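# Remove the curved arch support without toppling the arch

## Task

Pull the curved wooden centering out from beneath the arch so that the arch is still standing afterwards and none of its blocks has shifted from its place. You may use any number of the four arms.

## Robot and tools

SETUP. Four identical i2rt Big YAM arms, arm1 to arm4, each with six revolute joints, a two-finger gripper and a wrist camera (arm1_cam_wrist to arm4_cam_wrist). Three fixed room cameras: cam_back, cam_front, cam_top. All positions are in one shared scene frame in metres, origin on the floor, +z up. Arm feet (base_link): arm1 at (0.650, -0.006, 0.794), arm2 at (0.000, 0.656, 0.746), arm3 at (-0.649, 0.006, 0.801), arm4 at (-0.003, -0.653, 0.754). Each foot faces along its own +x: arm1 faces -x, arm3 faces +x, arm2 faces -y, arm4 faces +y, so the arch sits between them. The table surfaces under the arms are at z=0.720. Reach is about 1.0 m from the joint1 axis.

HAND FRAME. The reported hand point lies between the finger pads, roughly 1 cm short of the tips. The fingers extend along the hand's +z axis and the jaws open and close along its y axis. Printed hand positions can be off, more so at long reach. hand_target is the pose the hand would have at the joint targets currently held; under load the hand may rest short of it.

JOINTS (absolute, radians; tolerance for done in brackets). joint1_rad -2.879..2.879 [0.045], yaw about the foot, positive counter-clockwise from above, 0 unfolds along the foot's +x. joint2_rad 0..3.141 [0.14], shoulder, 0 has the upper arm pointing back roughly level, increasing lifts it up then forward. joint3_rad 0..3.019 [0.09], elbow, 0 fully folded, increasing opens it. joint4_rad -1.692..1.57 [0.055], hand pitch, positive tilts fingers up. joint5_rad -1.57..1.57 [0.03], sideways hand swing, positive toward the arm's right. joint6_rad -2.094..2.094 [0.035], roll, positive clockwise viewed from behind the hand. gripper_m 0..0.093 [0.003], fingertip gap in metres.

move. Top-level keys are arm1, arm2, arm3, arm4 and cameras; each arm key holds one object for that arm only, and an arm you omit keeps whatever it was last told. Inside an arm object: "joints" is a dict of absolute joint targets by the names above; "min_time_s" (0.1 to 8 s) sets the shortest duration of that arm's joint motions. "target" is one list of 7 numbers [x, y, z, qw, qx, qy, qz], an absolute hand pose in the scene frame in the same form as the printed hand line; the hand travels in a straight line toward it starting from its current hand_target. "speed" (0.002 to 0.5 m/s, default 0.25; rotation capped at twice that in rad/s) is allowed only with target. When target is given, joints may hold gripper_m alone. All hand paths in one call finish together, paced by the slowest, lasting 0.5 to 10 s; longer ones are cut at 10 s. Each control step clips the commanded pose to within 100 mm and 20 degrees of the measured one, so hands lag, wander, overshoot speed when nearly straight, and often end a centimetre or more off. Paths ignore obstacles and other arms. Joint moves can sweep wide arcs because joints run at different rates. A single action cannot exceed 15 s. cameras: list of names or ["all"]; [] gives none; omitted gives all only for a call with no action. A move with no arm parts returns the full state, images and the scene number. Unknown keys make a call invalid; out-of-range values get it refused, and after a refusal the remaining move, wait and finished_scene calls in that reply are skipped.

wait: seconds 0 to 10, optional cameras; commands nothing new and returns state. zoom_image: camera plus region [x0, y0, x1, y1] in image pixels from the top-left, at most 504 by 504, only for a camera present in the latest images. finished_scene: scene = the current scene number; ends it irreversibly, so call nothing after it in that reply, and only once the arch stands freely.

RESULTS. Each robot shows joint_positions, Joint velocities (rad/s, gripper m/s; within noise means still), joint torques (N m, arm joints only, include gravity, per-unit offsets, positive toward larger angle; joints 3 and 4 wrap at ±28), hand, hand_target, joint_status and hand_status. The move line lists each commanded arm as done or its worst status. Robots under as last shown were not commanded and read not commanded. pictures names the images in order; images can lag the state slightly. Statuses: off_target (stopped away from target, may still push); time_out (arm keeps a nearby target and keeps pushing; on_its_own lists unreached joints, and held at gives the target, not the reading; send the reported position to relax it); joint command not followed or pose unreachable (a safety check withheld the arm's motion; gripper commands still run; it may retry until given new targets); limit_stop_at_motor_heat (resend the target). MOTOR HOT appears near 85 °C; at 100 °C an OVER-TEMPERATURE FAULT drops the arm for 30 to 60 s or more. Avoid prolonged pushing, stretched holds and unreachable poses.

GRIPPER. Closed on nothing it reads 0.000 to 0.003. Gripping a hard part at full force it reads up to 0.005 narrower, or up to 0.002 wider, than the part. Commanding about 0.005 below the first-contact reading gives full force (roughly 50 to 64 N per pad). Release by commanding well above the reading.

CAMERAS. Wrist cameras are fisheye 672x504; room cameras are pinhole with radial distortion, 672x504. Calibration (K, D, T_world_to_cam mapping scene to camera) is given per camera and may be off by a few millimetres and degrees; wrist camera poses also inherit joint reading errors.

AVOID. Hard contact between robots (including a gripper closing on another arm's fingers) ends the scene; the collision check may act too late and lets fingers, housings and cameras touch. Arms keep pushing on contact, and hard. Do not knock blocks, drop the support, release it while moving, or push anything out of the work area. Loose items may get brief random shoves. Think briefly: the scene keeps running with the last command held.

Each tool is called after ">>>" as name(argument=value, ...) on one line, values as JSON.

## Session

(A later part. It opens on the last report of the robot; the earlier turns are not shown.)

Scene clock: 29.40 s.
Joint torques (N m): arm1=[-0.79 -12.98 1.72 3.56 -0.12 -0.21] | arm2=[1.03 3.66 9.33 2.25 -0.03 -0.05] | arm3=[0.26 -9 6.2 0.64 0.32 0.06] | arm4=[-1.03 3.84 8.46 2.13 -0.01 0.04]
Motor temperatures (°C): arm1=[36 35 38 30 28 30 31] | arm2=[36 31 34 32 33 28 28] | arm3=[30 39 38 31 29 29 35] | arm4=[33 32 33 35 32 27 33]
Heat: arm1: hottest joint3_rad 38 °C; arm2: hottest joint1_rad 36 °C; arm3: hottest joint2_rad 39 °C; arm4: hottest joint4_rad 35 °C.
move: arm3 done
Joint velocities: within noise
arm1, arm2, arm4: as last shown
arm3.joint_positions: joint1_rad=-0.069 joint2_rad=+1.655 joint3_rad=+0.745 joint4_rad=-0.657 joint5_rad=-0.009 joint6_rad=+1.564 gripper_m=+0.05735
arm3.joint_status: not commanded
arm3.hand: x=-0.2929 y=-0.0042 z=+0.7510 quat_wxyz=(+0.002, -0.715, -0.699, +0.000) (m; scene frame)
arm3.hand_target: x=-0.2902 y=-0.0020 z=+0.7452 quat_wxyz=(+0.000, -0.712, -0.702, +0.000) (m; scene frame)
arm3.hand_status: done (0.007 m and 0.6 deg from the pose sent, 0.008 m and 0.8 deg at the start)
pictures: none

Resting. Release and raise.

>>> move(arm3={"joints": {"gripper_m": 0.078}})

>>> move(arm3={"target": [-0.295, -0.003, 0.84, 0, 0.712, 0.702, 0], "speed": 0.15}, cameras=["cam_back", "cam_front", "arm3_cam_wrist"])

Scene clock: 30.10 s.
Joint torques (N m): arm1=[-0.73 -13.16 1.72 3.58 -0.11 -0.21] | arm2=[1.14 3.66 9.33 2.22 -0.02 -0.06] | arm3=[0.44 -9.23 6.17 0.25 0.32 0.06] | arm4=[-1.2 3.78 8.68 2.02 -0.02 0.05]
Motor temperatures (°C): arm1=[36 35 38 30 28 30 31] | arm2=[36 31 34 32 32 28 28] | arm3=[30 39 38 31 29 29 35] | arm4=[33 32 33 35 32 27 33]
Heat: arm1: hottest joint3_rad 38 °C; arm2: hottest joint1_rad 36 °C; arm3: hottest joint2_rad 39 °C; arm4: hottest joint4_rad 35 °C.
move: arm3 done
Joint velocities: within noise
arm1, arm2, arm4: as last shown
arm3.joint_positions: joint1_rad=-0.069 joint2_rad=+1.658 joint3_rad=+0.745 joint4_rad=-0.648 joint5_rad=-0.009 joint6_rad=+1.564 gripper_m=+0.07784
arm3.joint_status: all done
arm3.hand: x=-0.2913 y=-0.0043 z=+0.7500 quat_wxyz=(+0.000, -0.715, -0.699, -0.002) (m; scene frame)
arm3.hand_target: x=-0.2902 y=-0.0020 z=+0.7452 quat_wxyz=(+0.000, -0.712, -0.702, +0.000) (m; scene frame)
arm3.hand_status: not commanded
pictures: none

Scene clock: 31.53 s.
Joint torques (N m): arm1=[-0.67 -13.1 1.7 3.6 -0.12 -0.19] | arm2=[1.26 3.84 9.33 2.3 0 -0.06] | arm3=[-0.15 -10.46 11.45 -0.7 0.32 0.02] | arm4=[-0.5 4.31 8.51 2.22 -0.01 0.01]
Motor temperatures (°C): arm1=[36 35 38 30 28 30 31] | arm2=[36 31 34 32 32 28 28] | arm3=[30 39 38 31 29 29 35] | arm4=[33 32 34 35 32 27 33]
Heat: arm1: hottest joint3_rad 38 °C; arm2: hottest joint1_rad 36 °C; arm3: hottest joint2_rad 39 °C; arm4: hottest joint4_rad 35 °C.
move: arm3 off_target
Joint velocities: within noise
arm1, arm2, arm4: as last shown
arm3.joint_positions: joint1_rad=-0.069 joint2_rad=+1.464 joint3_rad=+0.774 joint4_rad=-0.924 joint5_rad=-0.009 joint6_rad=+1.564 gripper_m=+0.07794
arm3.joint_status: not commanded
arm3.hand: x=-0.3165 y=-0.0030 z=+0.8219 quat_wxyz=(+0.019, -0.715, -0.698, +0.017) (m; scene frame)
arm3.hand_target: x=-0.2957 y=-0.0029 z=+0.8401 quat_wxyz=(+0.000, -0.712, -0.702, +0.000) (m; scene frame)
arm3.hand_status: off_target (0.028 m and 3.0 deg from the pose sent, 0.090 m and 0.6 deg at the start)
pictures: arm3_cam_wrist, cam_back, cam_front
camera_calibration:
arm3_cam_wrist: T_world_to_cam=[[-0.998915, 0.0284744, 0.0368487, -0.345486], [0.0450685, 0.790324, 0.61103, -0.48366], [-0.0117237, 0.612028, -0.79075, 0.775836], [0, 0, 0, 1]] pos_world=[-0.314218, -0.0827473, 0.921753]

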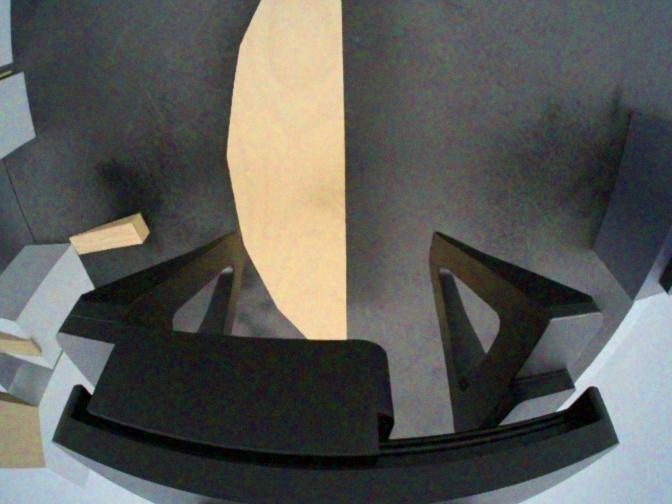

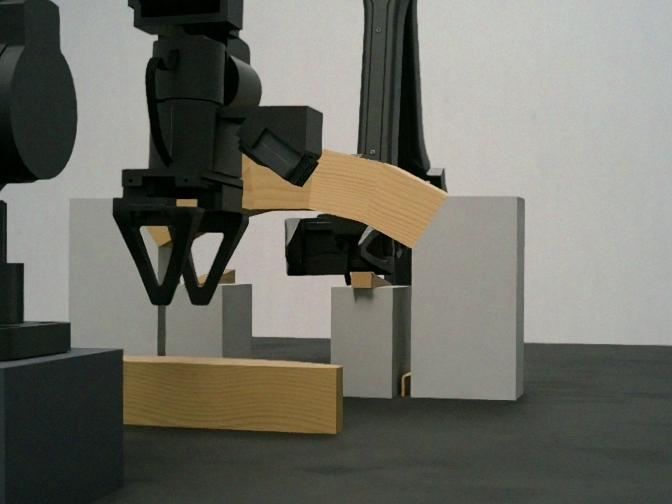

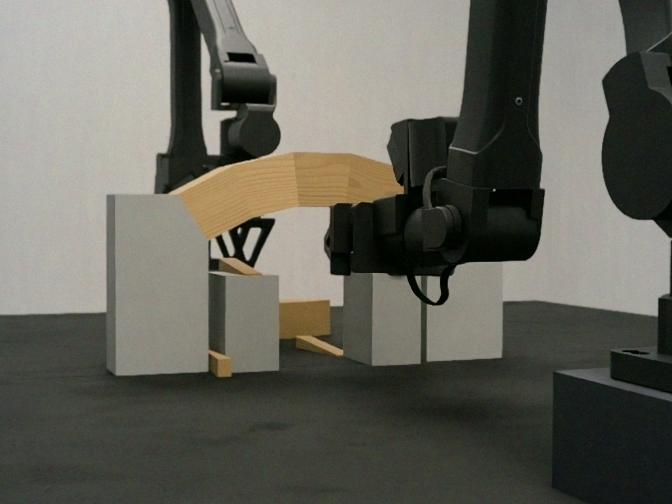

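Arch intact, support out and released.

>>> finished_scene(scene=2)

The scene is finished: the task was done.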